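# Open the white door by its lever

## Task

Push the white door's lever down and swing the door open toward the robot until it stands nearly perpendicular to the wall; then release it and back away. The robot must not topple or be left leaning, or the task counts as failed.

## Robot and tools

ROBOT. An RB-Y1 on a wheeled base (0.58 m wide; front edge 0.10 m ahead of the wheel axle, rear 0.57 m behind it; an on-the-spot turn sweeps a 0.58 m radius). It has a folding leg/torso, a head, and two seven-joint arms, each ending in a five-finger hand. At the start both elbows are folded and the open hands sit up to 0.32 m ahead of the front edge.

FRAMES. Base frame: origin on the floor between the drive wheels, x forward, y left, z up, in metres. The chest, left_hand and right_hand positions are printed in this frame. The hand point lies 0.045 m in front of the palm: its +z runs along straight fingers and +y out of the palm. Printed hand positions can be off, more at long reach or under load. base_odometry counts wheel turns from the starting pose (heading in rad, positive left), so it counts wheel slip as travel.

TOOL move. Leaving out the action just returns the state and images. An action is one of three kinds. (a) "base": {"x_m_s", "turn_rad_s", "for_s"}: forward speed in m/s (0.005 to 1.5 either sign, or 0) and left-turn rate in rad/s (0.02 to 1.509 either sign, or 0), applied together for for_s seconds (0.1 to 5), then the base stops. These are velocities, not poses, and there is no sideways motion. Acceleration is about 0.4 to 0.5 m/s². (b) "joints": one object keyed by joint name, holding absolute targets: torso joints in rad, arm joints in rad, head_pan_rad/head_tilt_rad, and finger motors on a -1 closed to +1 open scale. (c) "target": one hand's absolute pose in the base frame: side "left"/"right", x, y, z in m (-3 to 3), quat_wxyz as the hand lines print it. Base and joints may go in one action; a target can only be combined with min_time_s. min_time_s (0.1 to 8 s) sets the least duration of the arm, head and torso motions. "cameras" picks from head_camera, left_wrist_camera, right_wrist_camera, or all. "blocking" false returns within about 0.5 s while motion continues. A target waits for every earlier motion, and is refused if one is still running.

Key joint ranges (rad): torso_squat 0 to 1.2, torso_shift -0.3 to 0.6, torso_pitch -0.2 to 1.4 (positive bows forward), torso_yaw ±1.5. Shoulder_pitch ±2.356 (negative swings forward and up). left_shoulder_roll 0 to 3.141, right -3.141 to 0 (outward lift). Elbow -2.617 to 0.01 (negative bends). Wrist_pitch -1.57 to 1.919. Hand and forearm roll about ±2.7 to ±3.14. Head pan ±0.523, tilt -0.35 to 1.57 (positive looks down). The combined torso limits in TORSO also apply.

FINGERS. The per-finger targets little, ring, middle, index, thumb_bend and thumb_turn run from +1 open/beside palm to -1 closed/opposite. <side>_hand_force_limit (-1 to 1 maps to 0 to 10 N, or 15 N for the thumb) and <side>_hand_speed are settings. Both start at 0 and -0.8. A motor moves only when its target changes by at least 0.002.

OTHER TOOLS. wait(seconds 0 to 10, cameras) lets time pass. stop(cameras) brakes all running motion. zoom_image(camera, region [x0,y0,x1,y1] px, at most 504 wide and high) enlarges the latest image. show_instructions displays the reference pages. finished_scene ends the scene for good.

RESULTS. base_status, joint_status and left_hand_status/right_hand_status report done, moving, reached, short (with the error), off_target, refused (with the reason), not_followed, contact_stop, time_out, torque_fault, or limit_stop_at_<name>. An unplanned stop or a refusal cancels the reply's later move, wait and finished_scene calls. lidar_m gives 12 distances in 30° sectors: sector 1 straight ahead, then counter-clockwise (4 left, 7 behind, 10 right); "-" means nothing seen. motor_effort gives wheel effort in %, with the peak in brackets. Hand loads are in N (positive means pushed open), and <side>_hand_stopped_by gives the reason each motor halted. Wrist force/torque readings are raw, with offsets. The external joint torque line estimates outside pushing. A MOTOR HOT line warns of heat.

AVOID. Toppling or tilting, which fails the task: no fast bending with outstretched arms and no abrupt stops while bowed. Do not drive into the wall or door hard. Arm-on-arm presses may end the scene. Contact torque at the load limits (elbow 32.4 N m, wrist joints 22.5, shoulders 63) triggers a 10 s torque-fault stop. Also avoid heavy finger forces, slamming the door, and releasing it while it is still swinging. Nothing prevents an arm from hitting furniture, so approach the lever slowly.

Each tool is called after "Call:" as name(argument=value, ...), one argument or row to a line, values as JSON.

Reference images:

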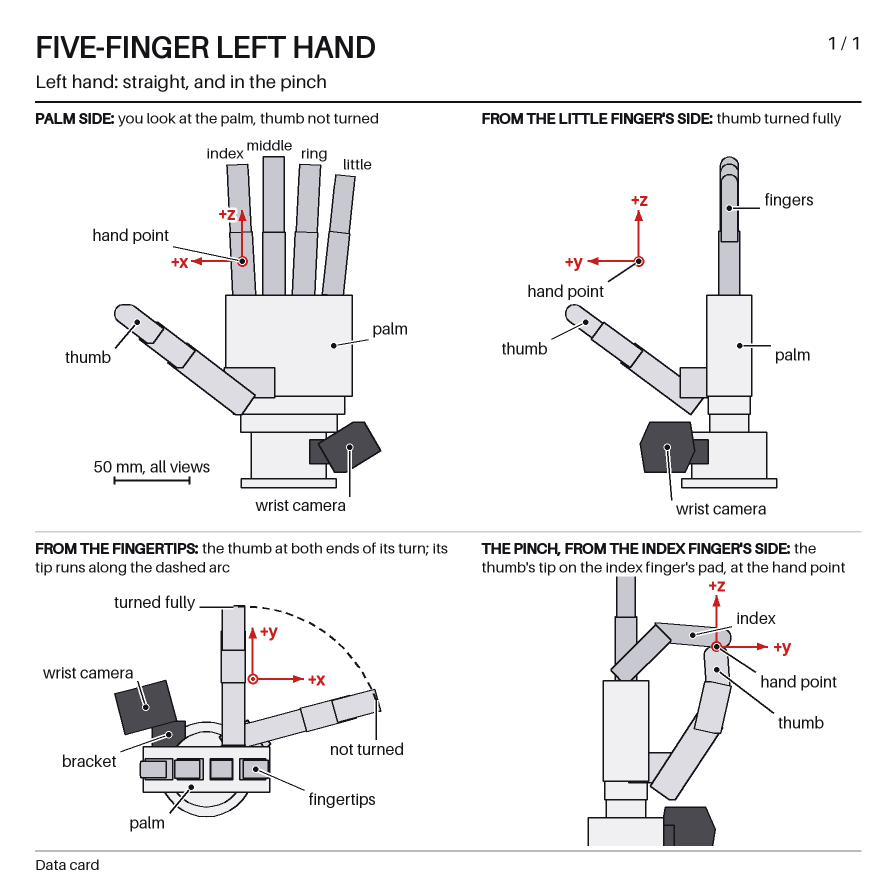

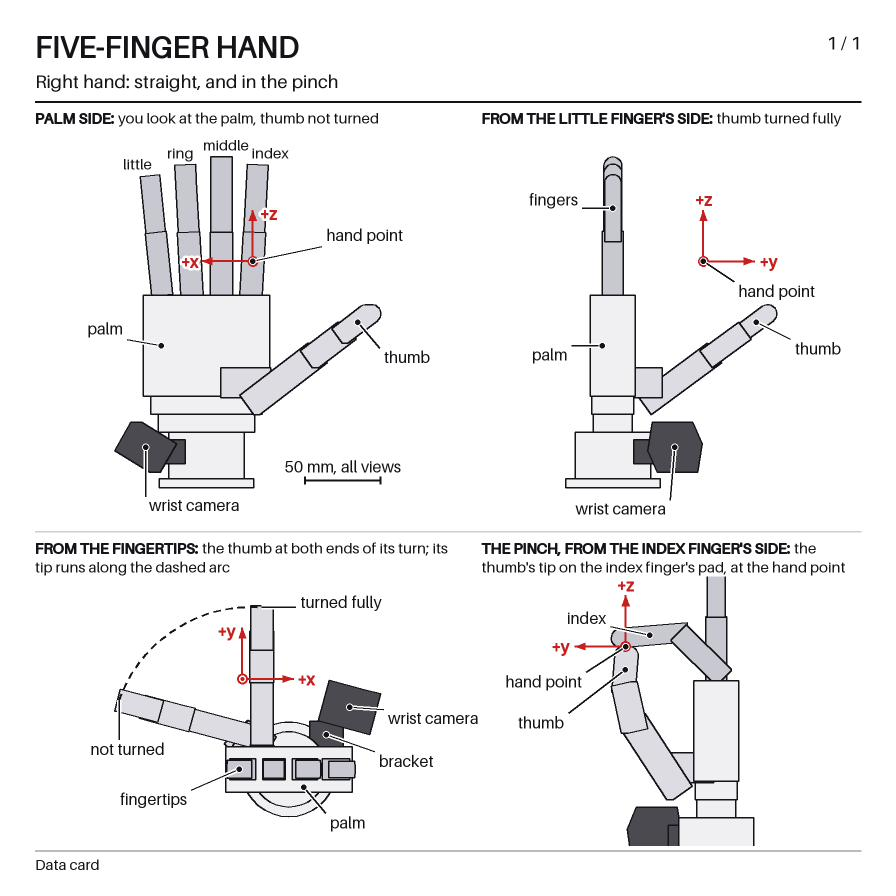

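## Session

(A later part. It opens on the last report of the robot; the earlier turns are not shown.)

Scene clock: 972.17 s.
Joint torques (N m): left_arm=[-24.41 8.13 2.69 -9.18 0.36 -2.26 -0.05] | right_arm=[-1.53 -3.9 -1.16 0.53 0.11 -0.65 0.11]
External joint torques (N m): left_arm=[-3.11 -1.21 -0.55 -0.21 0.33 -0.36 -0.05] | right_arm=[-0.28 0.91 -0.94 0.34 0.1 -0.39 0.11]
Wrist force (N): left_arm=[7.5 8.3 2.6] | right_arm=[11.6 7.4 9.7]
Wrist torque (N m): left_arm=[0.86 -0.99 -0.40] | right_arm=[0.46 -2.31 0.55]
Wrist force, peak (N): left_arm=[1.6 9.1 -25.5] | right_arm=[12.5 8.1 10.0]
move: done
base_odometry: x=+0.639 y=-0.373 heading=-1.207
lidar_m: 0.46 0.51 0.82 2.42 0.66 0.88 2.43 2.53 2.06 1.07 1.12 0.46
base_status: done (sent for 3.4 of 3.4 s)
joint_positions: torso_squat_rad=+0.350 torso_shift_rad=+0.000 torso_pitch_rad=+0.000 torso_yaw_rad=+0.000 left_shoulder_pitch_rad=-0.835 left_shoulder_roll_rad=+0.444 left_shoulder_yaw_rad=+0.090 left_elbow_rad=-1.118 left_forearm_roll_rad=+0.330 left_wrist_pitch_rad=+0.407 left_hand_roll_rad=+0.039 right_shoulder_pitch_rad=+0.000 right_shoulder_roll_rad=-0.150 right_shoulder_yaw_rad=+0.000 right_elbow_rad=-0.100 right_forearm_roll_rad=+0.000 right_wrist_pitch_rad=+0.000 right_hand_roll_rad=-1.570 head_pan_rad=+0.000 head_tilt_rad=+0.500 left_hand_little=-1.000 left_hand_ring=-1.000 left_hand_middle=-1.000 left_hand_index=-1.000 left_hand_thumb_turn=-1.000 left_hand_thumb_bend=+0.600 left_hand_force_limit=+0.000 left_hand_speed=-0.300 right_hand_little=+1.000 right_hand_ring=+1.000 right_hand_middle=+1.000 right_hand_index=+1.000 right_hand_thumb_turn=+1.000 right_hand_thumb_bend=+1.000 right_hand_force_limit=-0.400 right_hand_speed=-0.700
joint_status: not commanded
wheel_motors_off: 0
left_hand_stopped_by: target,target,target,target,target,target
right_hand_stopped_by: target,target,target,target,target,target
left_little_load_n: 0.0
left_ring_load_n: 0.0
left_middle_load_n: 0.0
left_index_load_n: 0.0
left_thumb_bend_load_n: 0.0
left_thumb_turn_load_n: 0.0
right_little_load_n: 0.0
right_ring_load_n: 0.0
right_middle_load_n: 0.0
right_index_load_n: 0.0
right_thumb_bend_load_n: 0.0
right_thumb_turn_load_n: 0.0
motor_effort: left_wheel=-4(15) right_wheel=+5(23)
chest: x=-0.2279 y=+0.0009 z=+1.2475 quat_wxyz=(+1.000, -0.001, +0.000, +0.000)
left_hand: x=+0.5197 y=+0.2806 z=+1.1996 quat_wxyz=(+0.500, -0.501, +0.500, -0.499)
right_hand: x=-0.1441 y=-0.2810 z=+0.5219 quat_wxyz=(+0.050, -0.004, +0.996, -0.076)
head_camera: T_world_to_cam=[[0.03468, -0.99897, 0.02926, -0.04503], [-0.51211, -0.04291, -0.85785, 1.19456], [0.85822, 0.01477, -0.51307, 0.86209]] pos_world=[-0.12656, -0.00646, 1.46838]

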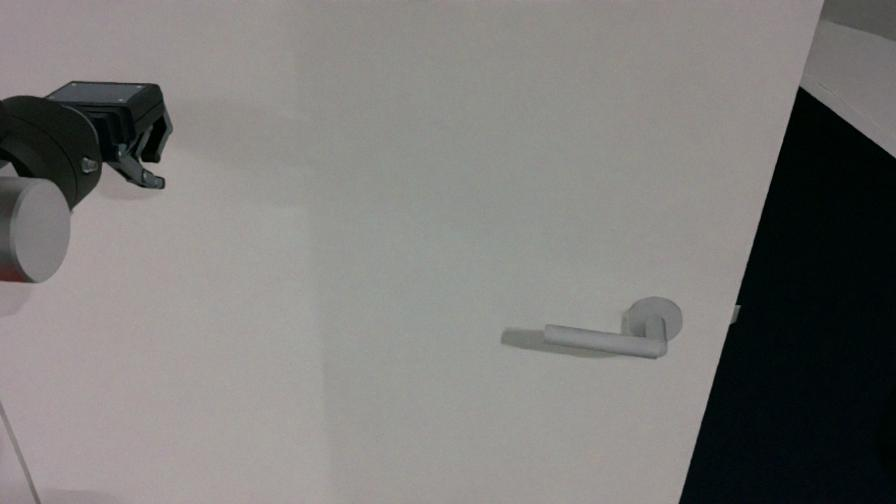

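Call:
move(
  base={"x_m_s": 0.04, "for_s": 1.5},
  cameras=["head_camera"],
)

Scene clock: 984.47 s.
Joint torques (N m): left_arm=[-24.51 9.48 3.59 -8.8 -0.18 -2.25 -0.05] | right_arm=[-1.22 -3.59 -1.46 0.65 0.13 -0.59 0]
External joint torques (N m): left_arm=[-3.21 0.14 0.36 0.17 -0.2 -0.35 -0.04] | right_arm=[0.04 1.22 -1.23 0.46 0.12 -0.34 0]
Wrist force (N): left_arm=[7.9 8.4 2.6] | right_arm=[12.3 7.9 8.8]
Wrist torque (N m): left_arm=[0.85 -1.04 -0.39] | right_arm=[0.63 -2.35 0.57]
Wrist force, peak (N): left_arm=[9.4 7.2 -35.3] | right_arm=[13.0 7.8 9.9]
move: done
base_odometry: x=+0.660 y=-0.429 heading=-1.207
lidar_m: 0.54 0.56 0.75 2.42 0.68 0.87 2.43 2.52 2.10 1.07 2.47 0.58
base_status: done (sent for 1.5 of 1.5 s)
joint_positions: torso_squat_rad=+0.350 torso_shift_rad=+0.000 torso_pitch_rad=+0.000 torso_yaw_rad=+0.000 left_shoulder_pitch_rad=-0.835 left_shoulder_roll_rad=+0.444 left_shoulder_yaw_rad=+0.090 left_elbow_rad=-1.118 left_forearm_roll_rad=+0.330 left_wrist_pitch_rad=+0.407 left_hand_roll_rad=+0.039 right_shoulder_pitch_rad=+0.000 right_shoulder_roll_rad=-0.150 right_shoulder_yaw_rad=+0.000 right_elbow_rad=-0.100 right_forearm_roll_rad=+0.000 right_wrist_pitch_rad=+0.000 right_hand_roll_rad=-1.570 head_pan_rad=+0.000 head_tilt_rad=+0.500 left_hand_little=-1.000 left_hand_ring=-1.000 left_hand_middle=-1.000 left_hand_index=-1.000 left_hand_thumb_turn=-1.000 left_hand_thumb_bend=+0.600 left_hand_force_limit=+0.000 left_hand_speed=-0.300 right_hand_little=+1.000 right_hand_ring=+1.000 right_hand_middle=+1.000 right_hand_index=+1.000 right_hand_thumb_turn=+1.000 right_hand_thumb_bend=+1.000 right_hand_force_limit=-0.400 right_hand_speed=-0.700
joint_status: not commanded
wheel_motors_off: 0
left_hand_stopped_by: target,target,target,target,target,target
right_hand_stopped_by: target,target,target,target,target,target
left_little_load_n: 0.0
left_ring_load_n: 0.0
left_middle_load_n: 0.0
left_index_load_n: 0.0
left_thumb_bend_load_n: 0.0
left_thumb_turn_load_n: 0.0
right_little_load_n: 0.0
right_ring_load_n: 0.0
right_middle_load_n: 0.0
right_index_load_n: 0.0
right_thumb_bend_load_n: 0.0
right_thumb_turn_load_n: 0.0
motor_effort: left_wheel=-5(15) right_wheel=+4(25)
chest: x=-0.2280 y=+0.0009 z=+1.2475 quat_wxyz=(+1.000, -0.001, +0.000, +0.000)
left_hand: x=+0.5197 y=+0.2803 z=+1.1996 quat_wxyz=(+0.500, -0.501, +0.500, -0.499)
right_hand: x=-0.1441 y=-0.2810 z=+0.5219 quat_wxyz=(+0.050, -0.004, +0.996, -0.076)
head_camera: T_world_to_cam=[[0.03468, -0.99897, 0.02926, -0.04503], [-0.51211, -0.04291, -0.85785, 1.19456], [0.85822, 0.01477, -0.51307, 0.86209]] pos_world=[-0.12656, -0.00646, 1.46838]

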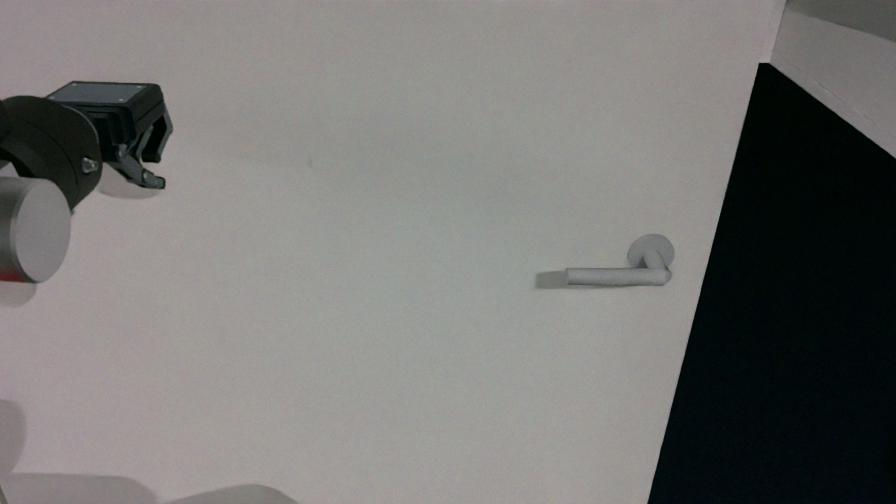

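Call:
move(
  base={"x_m_s": -0.2, "for_s": 2.0},
  cameras=["head_camera"],
)

Scene clock: 1001.70 s.
Joint torques (N m): left_arm=[-24.19 9.41 3.61 -8.94 -0.05 -2.12 -0.23] | right_arm=[-1.41 -3.36 -1.3 0.61 0.15 -0.44 0.06]
External joint torques (N m): left_arm=[-2.88 0.07 0.38 0.04 -0.08 -0.22 -0.22] | right_arm=[-0.15 1.44 -1.08 0.43 0.14 -0.18 0.07]
Wrist force (N): left_arm=[7.5 8.8 2.9] | right_arm=[11.9 7.1 9.3]
Wrist torque (N m): left_arm=[0.91 -0.96 -0.39] | right_arm=[0.45 -2.35 0.56]
Wrist force, peak (N): left_arm=[8.2 8.7 3.2] | right_arm=[13.3 7.4 9.8]
move: done
base_odometry: x=+0.518 y=-0.055 heading=-1.206
lidar_m: 0.97 0.99 2.59 0.59 0.64 0.87 2.47 2.38 1.92 2.38 1.12 1.05
base_status: done (sent for 2 of 2 s)
joint_positions: torso_squat_rad=+0.350 torso_shift_rad=+0.000 torso_pitch_rad=+0.000 torso_yaw_rad=+0.000 left_shoulder_pitch_rad=-0.835 left_shoulder_roll_rad=+0.444 left_shoulder_yaw_rad=+0.090 left_elbow_rad=-1.118 left_forearm_roll_rad=+0.330 left_wrist_pitch_rad=+0.407 left_hand_roll_rad=+0.039 right_shoulder_pitch_rad=+0.000 right_shoulder_roll_rad=-0.150 right_shoulder_yaw_rad=+0.000 right_elbow_rad=-0.100 right_forearm_roll_rad=+0.000 right_wrist_pitch_rad=+0.000 right_hand_roll_rad=-1.570 head_pan_rad=+0.000 head_tilt_rad=+0.500 left_hand_little=-1.000 left_hand_ring=-1.000 left_hand_middle=-1.000 left_hand_index=-1.000 left_hand_thumb_turn=-1.000 left_hand_thumb_bend=+0.600 left_hand_force_limit=+0.000 left_hand_speed=-0.300 right_hand_little=+1.000 right_hand_ring=+1.000 right_hand_middle=+1.000 right_hand_index=+1.000 right_hand_thumb_turn=+1.000 right_hand_thumb_bend=+1.000 right_hand_force_limit=-0.400 right_hand_speed=-0.700
joint_status: not commanded
wheel_motors_off: 0
left_hand_stopped_by: target,target,target,target,target,target
right_hand_stopped_by: target,target,target,target,target,target
left_little_load_n: 0.0
left_ring_load_n: 0.0
left_middle_load_n: 0.0
left_index_load_n: 0.0
left_thumb_bend_load_n: 0.0
left_thumb_turn_load_n: 0.0
right_little_load_n: 0.0
right_ring_load_n: 0.0
right_middle_load_n: 0.0
right_index_load_n: 0.0
right_thumb_bend_load_n: 0.0
right_thumb_turn_load_n: 0.0
motor_effort: left_wheel=+13(27) right_wheel=-15(20)
chest: x=-0.2280 y=+0.0009 z=+1.2475 quat_wxyz=(+1.000, -0.001, +0.000, +0.000)
left_hand: x=+0.5197 y=+0.2803 z=+1.1997 quat_wxyz=(+0.500, -0.501, +0.500, -0.499)
right_hand: x=-0.1441 y=-0.2810 z=+0.5219 quat_wxyz=(+0.050, -0.004, +0.996, -0.076)
head_camera: T_world_to_cam=[[0.03468, -0.99897, 0.02927, -0.04504], [-0.51203, -0.04291, -0.85789, 1.19459], [0.85826, 0.01477, -0.51299, 0.86207]] pos_world=[-0.12666, -0.00646, 1.46838]

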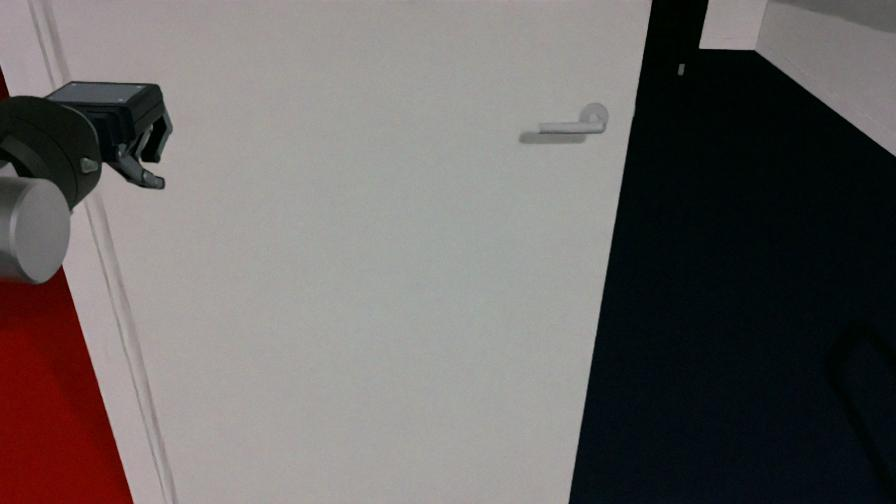

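Call:
move(
  target={"side": "left", "x": 0.28, "y": 0.28, "z": 1.1, "quat_wxyz": [0.5, -0.5, 0.5, -0.5]},
  min_time_s=1.5,
)

Call:
wait(
  seconds=1.5,
  cameras=["head_camera"],
)

Scene clock: 1026.47 s.
Joint torques (N m): left_arm=[-9.31 3.7 6.02 -9.11 -0.11 -2 -0.05] | right_arm=[-1.67 -3.69 -1.19 0.6 0.03 -0.66 0.09]
External joint torques (N m): left_arm=[-1.42 -1.38 2.55 -0.35 -0.07 -0.12 -0.04] | right_arm=[-0.41 1.12 -0.97 0.41 0.02 -0.4 0.1]
Wrist force (N): left_arm=[8.0 8.1 2.6] | right_arm=[12.2 7.0 9.2]
Wrist torque (N m): left_arm=[0.82 -1.08 -0.25] | right_arm=[0.42 -2.39 0.54]
Wrist force, peak (N): left_arm=[8.2 8.6 2.4] | right_arm=[12.9 7.9 9.6]
move: done
base_odometry: x=+0.518 y=-0.055 heading=-1.206
lidar_m: 0.98 1.00 2.60 0.59 0.64 0.88 2.47 2.38 1.92 2.38 1.12 1.06
base_status: not commanded
joint_positions: torso_squat_rad=+0.350 torso_shift_rad=+0.000 torso_pitch_rad=+0.000 torso_yaw_rad=+0.000 left_shoulder_pitch_rad=+0.142 left_shoulder_roll_rad=+0.328 left_shoulder_yaw_rad=+0.119 left_elbow_rad=-2.190 left_forearm_roll_rad=+0.260 left_wrist_pitch_rad=+0.491 left_hand_roll_rad=+0.113 right_shoulder_pitch_rad=+0.000 right_shoulder_roll_rad=-0.150 right_shoulder_yaw_rad=+0.000 right_elbow_rad=-0.100 right_forearm_roll_rad=+0.000 right_wrist_pitch_rad=+0.000 right_hand_roll_rad=-1.570 head_pan_rad=+0.000 head_tilt_rad=+0.500 left_hand_little=-1.000 left_hand_ring=-1.000 left_hand_middle=-1.000 left_hand_index=-1.000 left_hand_thumb_turn=-1.000 left_hand_thumb_bend=+0.600 left_hand_force_limit=+0.000 left_hand_speed=-0.300 right_hand_little=+1.000 right_hand_ring=+1.000 right_hand_middle=+1.000 right_hand_index=+1.000 right_hand_thumb_turn=+1.000 right_hand_thumb_bend=+1.000 right_hand_force_limit=-0.400 right_hand_speed=-0.700
joint_status: all done
wheel_motors_off: 0
left_hand_stopped_by: target,target,target,target,target,target
right_hand_stopped_by: target,target,target,target,target,target
left_little_load_n: 0.0
left_ring_load_n: 0.0
left_middle_load_n: 0.0
left_index_load_n: 0.0
left_thumb_bend_load_n: 0.0
left_thumb_turn_load_n: 0.0
right_little_load_n: 0.0
right_ring_load_n: 0.0
right_middle_load_n: 0.0
right_index_load_n: 0.0
right_thumb_bend_load_n: -0.5
right_thumb_turn_load_n: 0.0
motor_effort: left_wheel=+14(16) right_wheel=-15(16)
chest: x=-0.2280 y=+0.0009 z=+1.2475 quat_wxyz=(+1.000, -0.001, +0.000, +0.000)
left_hand: x=+0.2800 y=+0.2799 z=+1.0997 quat_wxyz=(+0.500, -0.500, +0.500, -0.500)
left_hand_status: reached (checked arc that bows 45 mm and turns the hand up to 2 deg, planned for 1.5 s): 0 mm and 0.0 deg off.
right_hand: x=-0.1441 y=-0.2810 z=+0.5219 quat_wxyz=(+0.050, -0.004, +0.996, -0.076)
pictures: none

Scene clock: 1027.97 s.
Joint torques (N m): left_arm=[-8.6 3.67 5.23 -9.34 -0.19 -2.13 -0.17] | right_arm=[-1.88 -4.01 -1.14 0.52 0.03 -0.47 -0.15]
External joint torques (N m): left_arm=[-0.7 -1.41 1.76 -0.58 -0.15 -0.24 -0.16] | right_arm=[-0.62 0.8 -0.92 0.34 0.02 -0.22 -0.15]
Wrist force (N): left_arm=[7.2 8.4 2.5] | right_arm=[11.9 7.2 9.3]
Wrist torque (N m): left_arm=[0.86 -0.94 -0.28] | right_arm=[0.43 -2.32 0.55]
Wrist force, peak (N): left_arm=[7.8 8.5 2.5] | right_arm=[12.8 7.3 9.7]
base_odometry: x=+0.518 y=-0.055 heading=-1.206
lidar_m: 0.98 1.00 2.60 0.58 0.64 0.87 2.47 2.38 1.91 2.38 1.13 1.05
base_status: not commanded
joint_positions: torso_squat_rad=+0.350 torso_shift_rad=+0.000 torso_pitch_rad=+0.000 torso_yaw_rad=+0.000 left_shoulder_pitch_rad=+0.142 left_shoulder_roll_rad=+0.328 left_shoulder_yaw_rad=+0.119 left_elbow_rad=-2.190 left_forearm_roll_rad=+0.260 left_wrist_pitch_rad=+0.491 left_hand_roll_rad=+0.113 right_shoulder_pitch_rad=+0.000 right_shoulder_roll_rad=-0.150 right_shoulder_yaw_rad=+0.000 right_elbow_rad=-0.100 right_forearm_roll_rad=+0.000 right_wrist_pitch_rad=+0.000 right_hand_roll_rad=-1.570 head_pan_rad=+0.000 head_tilt_rad=+0.500 left_hand_little=-1.000 left_hand_ring=-1.000 left_hand_middle=-1.000 left_hand_index=-1.000 left_hand_thumb_turn=-1.000 left_hand_thumb_bend=+0.600 left_hand_force_limit=+0.000 left_hand_speed=-0.300 right_hand_little=+1.000 right_hand_ring=+1.000 right_hand_middle=+1.000 right_hand_index=+1.000 right_hand_thumb_turn=+1.000 right_hand_thumb_bend=+1.000 right_hand_force_limit=-0.400 right_hand_speed=-0.700
joint_status: all done
wheel_motors_off: 0
left_hand_stopped_by: target,target,target,target,target,target
right_hand_stopped_by: target,target,target,target,target,target
left_little_load_n: 0.0
left_ring_load_n: 0.0
left_middle_load_n: 0.0
left_index_load_n: 0.0
left_thumb_bend_load_n: 0.0
left_thumb_turn_load_n: 0.0
right_little_load_n: 0.0
right_ring_load_n: 0.0
right_middle_load_n: 0.0
right_index_load_n: -0.5
right_thumb_bend_load_n: 0.0
right_thumb_turn_load_n: 0.0
motor_effort: left_wheel=+13(16) right_wheel=-15(16)
chest: x=-0.2280 y=+0.0009 z=+1.2475 quat_wxyz=(+1.000, -0.001, +0.000, +0.000)
left_hand: x=+0.2800 y=+0.2799 z=+1.0997 quat_wxyz=(+0.500, -0.500, +0.500, -0.500)
left_hand_status: reached (checked arc that bows 45 mm and turns the hand up to 2 deg, planned for 1.5 s): 0 mm and 0.0 deg off.
right_hand: x=-0.1441 y=-0.2810 z=+0.5219 quat_wxyz=(+0.050, -0.004, +0.996, -0.076)
wait: 1.50 s; at rest by 0.27 s
head_camera: T_world_to_cam=[[0.03468, -0.99897, 0.02926, -0.04503], [-0.51211, -0.04291, -0.85785, 1.19456], [0.85822, 0.01477, -0.51307, 0.86209]] pos_world=[-0.12656, -0.00646, 1.46838]

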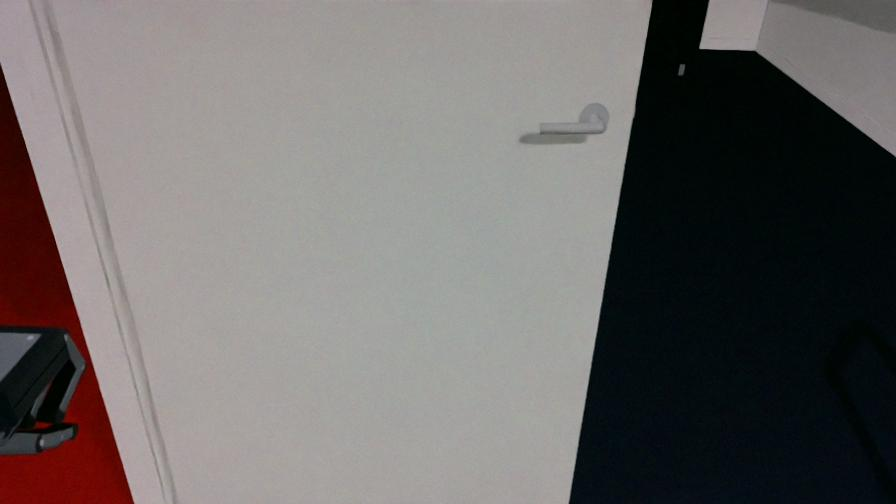

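Call:
move(
  base={"x_m_s": -0.25, "for_s": 1.6},
  joints={"left_shoulder_roll_rad": 0.15, "head_tilt_rad": 0.35},
  cameras=["head_camera"],
)

Scene clock: 1048.50 s.
Joint torques (N m): left_arm=[-8.59 2.66 2.97 -9.75 0.06 -2.1 0.13] | right_arm=[-1.67 -3.72 -1.04 0.8 0.01 -0.57 0.1]
External joint torques (N m): left_arm=[-0.69 -0.31 1.26 -0.53 -0.05 -0.2 0.13] | right_arm=[-0.4 1.08 -0.82 0.62 0 -0.31 0.1]
Wrist force (N): left_arm=[6.7 8.0 3.0] | right_arm=[11.5 7.6 9.7]
Wrist torque (N m): left_arm=[0.77 -0.94 -0.29] | right_arm=[0.50 -2.24 0.50]
Wrist force, peak (N): left_arm=[7.9 8.9 3.0] | right_arm=[12.7 7.7 10.0]
move: done
base_odometry: x=+0.375 y=+0.319 heading=-1.204
lidar_m: 1.37 1.39 0.62 0.60 0.64 0.88 2.50 2.05 1.83 1.79 1.30 3.41
base_status: done (sent for 1.6 of 1.6 s)
joint_positions: torso_squat_rad=+0.350 torso_shift_rad=+0.000 torso_pitch_rad=+0.000 torso_yaw_rad=+0.000 left_shoulder_pitch_rad=+0.142 left_shoulder_roll_rad=+0.150 left_shoulder_yaw_rad=+0.120 left_elbow_rad=-2.190 left_forearm_roll_rad=+0.260 left_wrist_pitch_rad=+0.491 left_hand_roll_rad=+0.113 right_shoulder_pitch_rad=+0.000 right_shoulder_roll_rad=-0.150 right_shoulder_yaw_rad=+0.000 right_elbow_rad=-0.100 right_forearm_roll_rad=+0.000 right_wrist_pitch_rad=+0.000 right_hand_roll_rad=-1.570 head_pan_rad=+0.000 head_tilt_rad=+0.350 left_hand_little=-1.000 left_hand_ring=-1.000 left_hand_middle=-1.000 left_hand_index=-1.000 left_hand_thumb_turn=-1.000 left_hand_thumb_bend=+0.600 left_hand_force_limit=+0.000 left_hand_speed=-0.300 right_hand_little=+1.000 right_hand_ring=+1.000 right_hand_middle=+1.000 right_hand_index=+1.000 right_hand_thumb_turn=+1.000 right_hand_thumb_bend=+1.000 right_hand_force_limit=-0.400 right_hand_speed=-0.700
joint_status: all done
wheel_motors_off: 0
left_hand_stopped_by: target,target,target,target,target,target
right_hand_stopped_by: target,target,target,target,target,target
left_little_load_n: 0.0
left_ring_load_n: 0.0
left_middle_load_n: 0.0
left_index_load_n: 0.0
left_thumb_bend_load_n: 0.0
left_thumb_turn_load_n: 0.0
right_little_load_n: 0.0
right_ring_load_n: 0.0
right_middle_load_n: 0.0
right_index_load_n: 0.0
right_thumb_bend_load_n: -0.5
right_thumb_turn_load_n: 0.0
motor_effort: left_wheel=+16(28) right_wheel=-17(35)
chest: x=-0.2280 y=+0.0009 z=+1.2475 quat_wxyz=(+1.000, -0.001, +0.000, +0.000)
left_hand: x=+0.2809 y=+0.2516 z=+1.0963 quat_wxyz=(+0.462, -0.546, +0.446, -0.538)
right_hand: x=-0.1440 y=-0.2810 z=+0.5219 quat_wxyz=(+0.050, -0.004, +0.996, -0.076)
head_camera: T_world_to_cam=[[0.03014, -0.99896, 0.03413, -0.05304], [-0.37814, -0.04301, -0.92475, 1.31892], [0.92526, 0.01497, -0.37905, 0.68197]] pos_world=[-0.13066, -0.00646, 1.47998]

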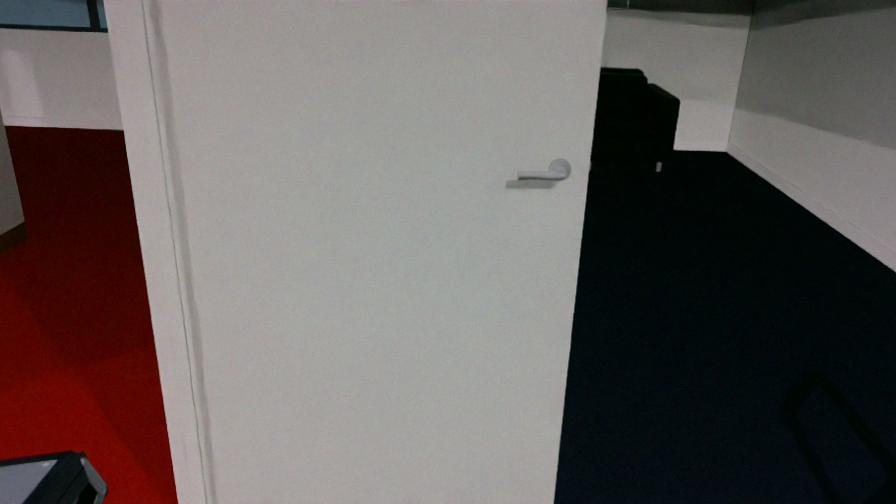

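Call:
finished_scene(
  scene=1,
)

The scene is finished: the task was done.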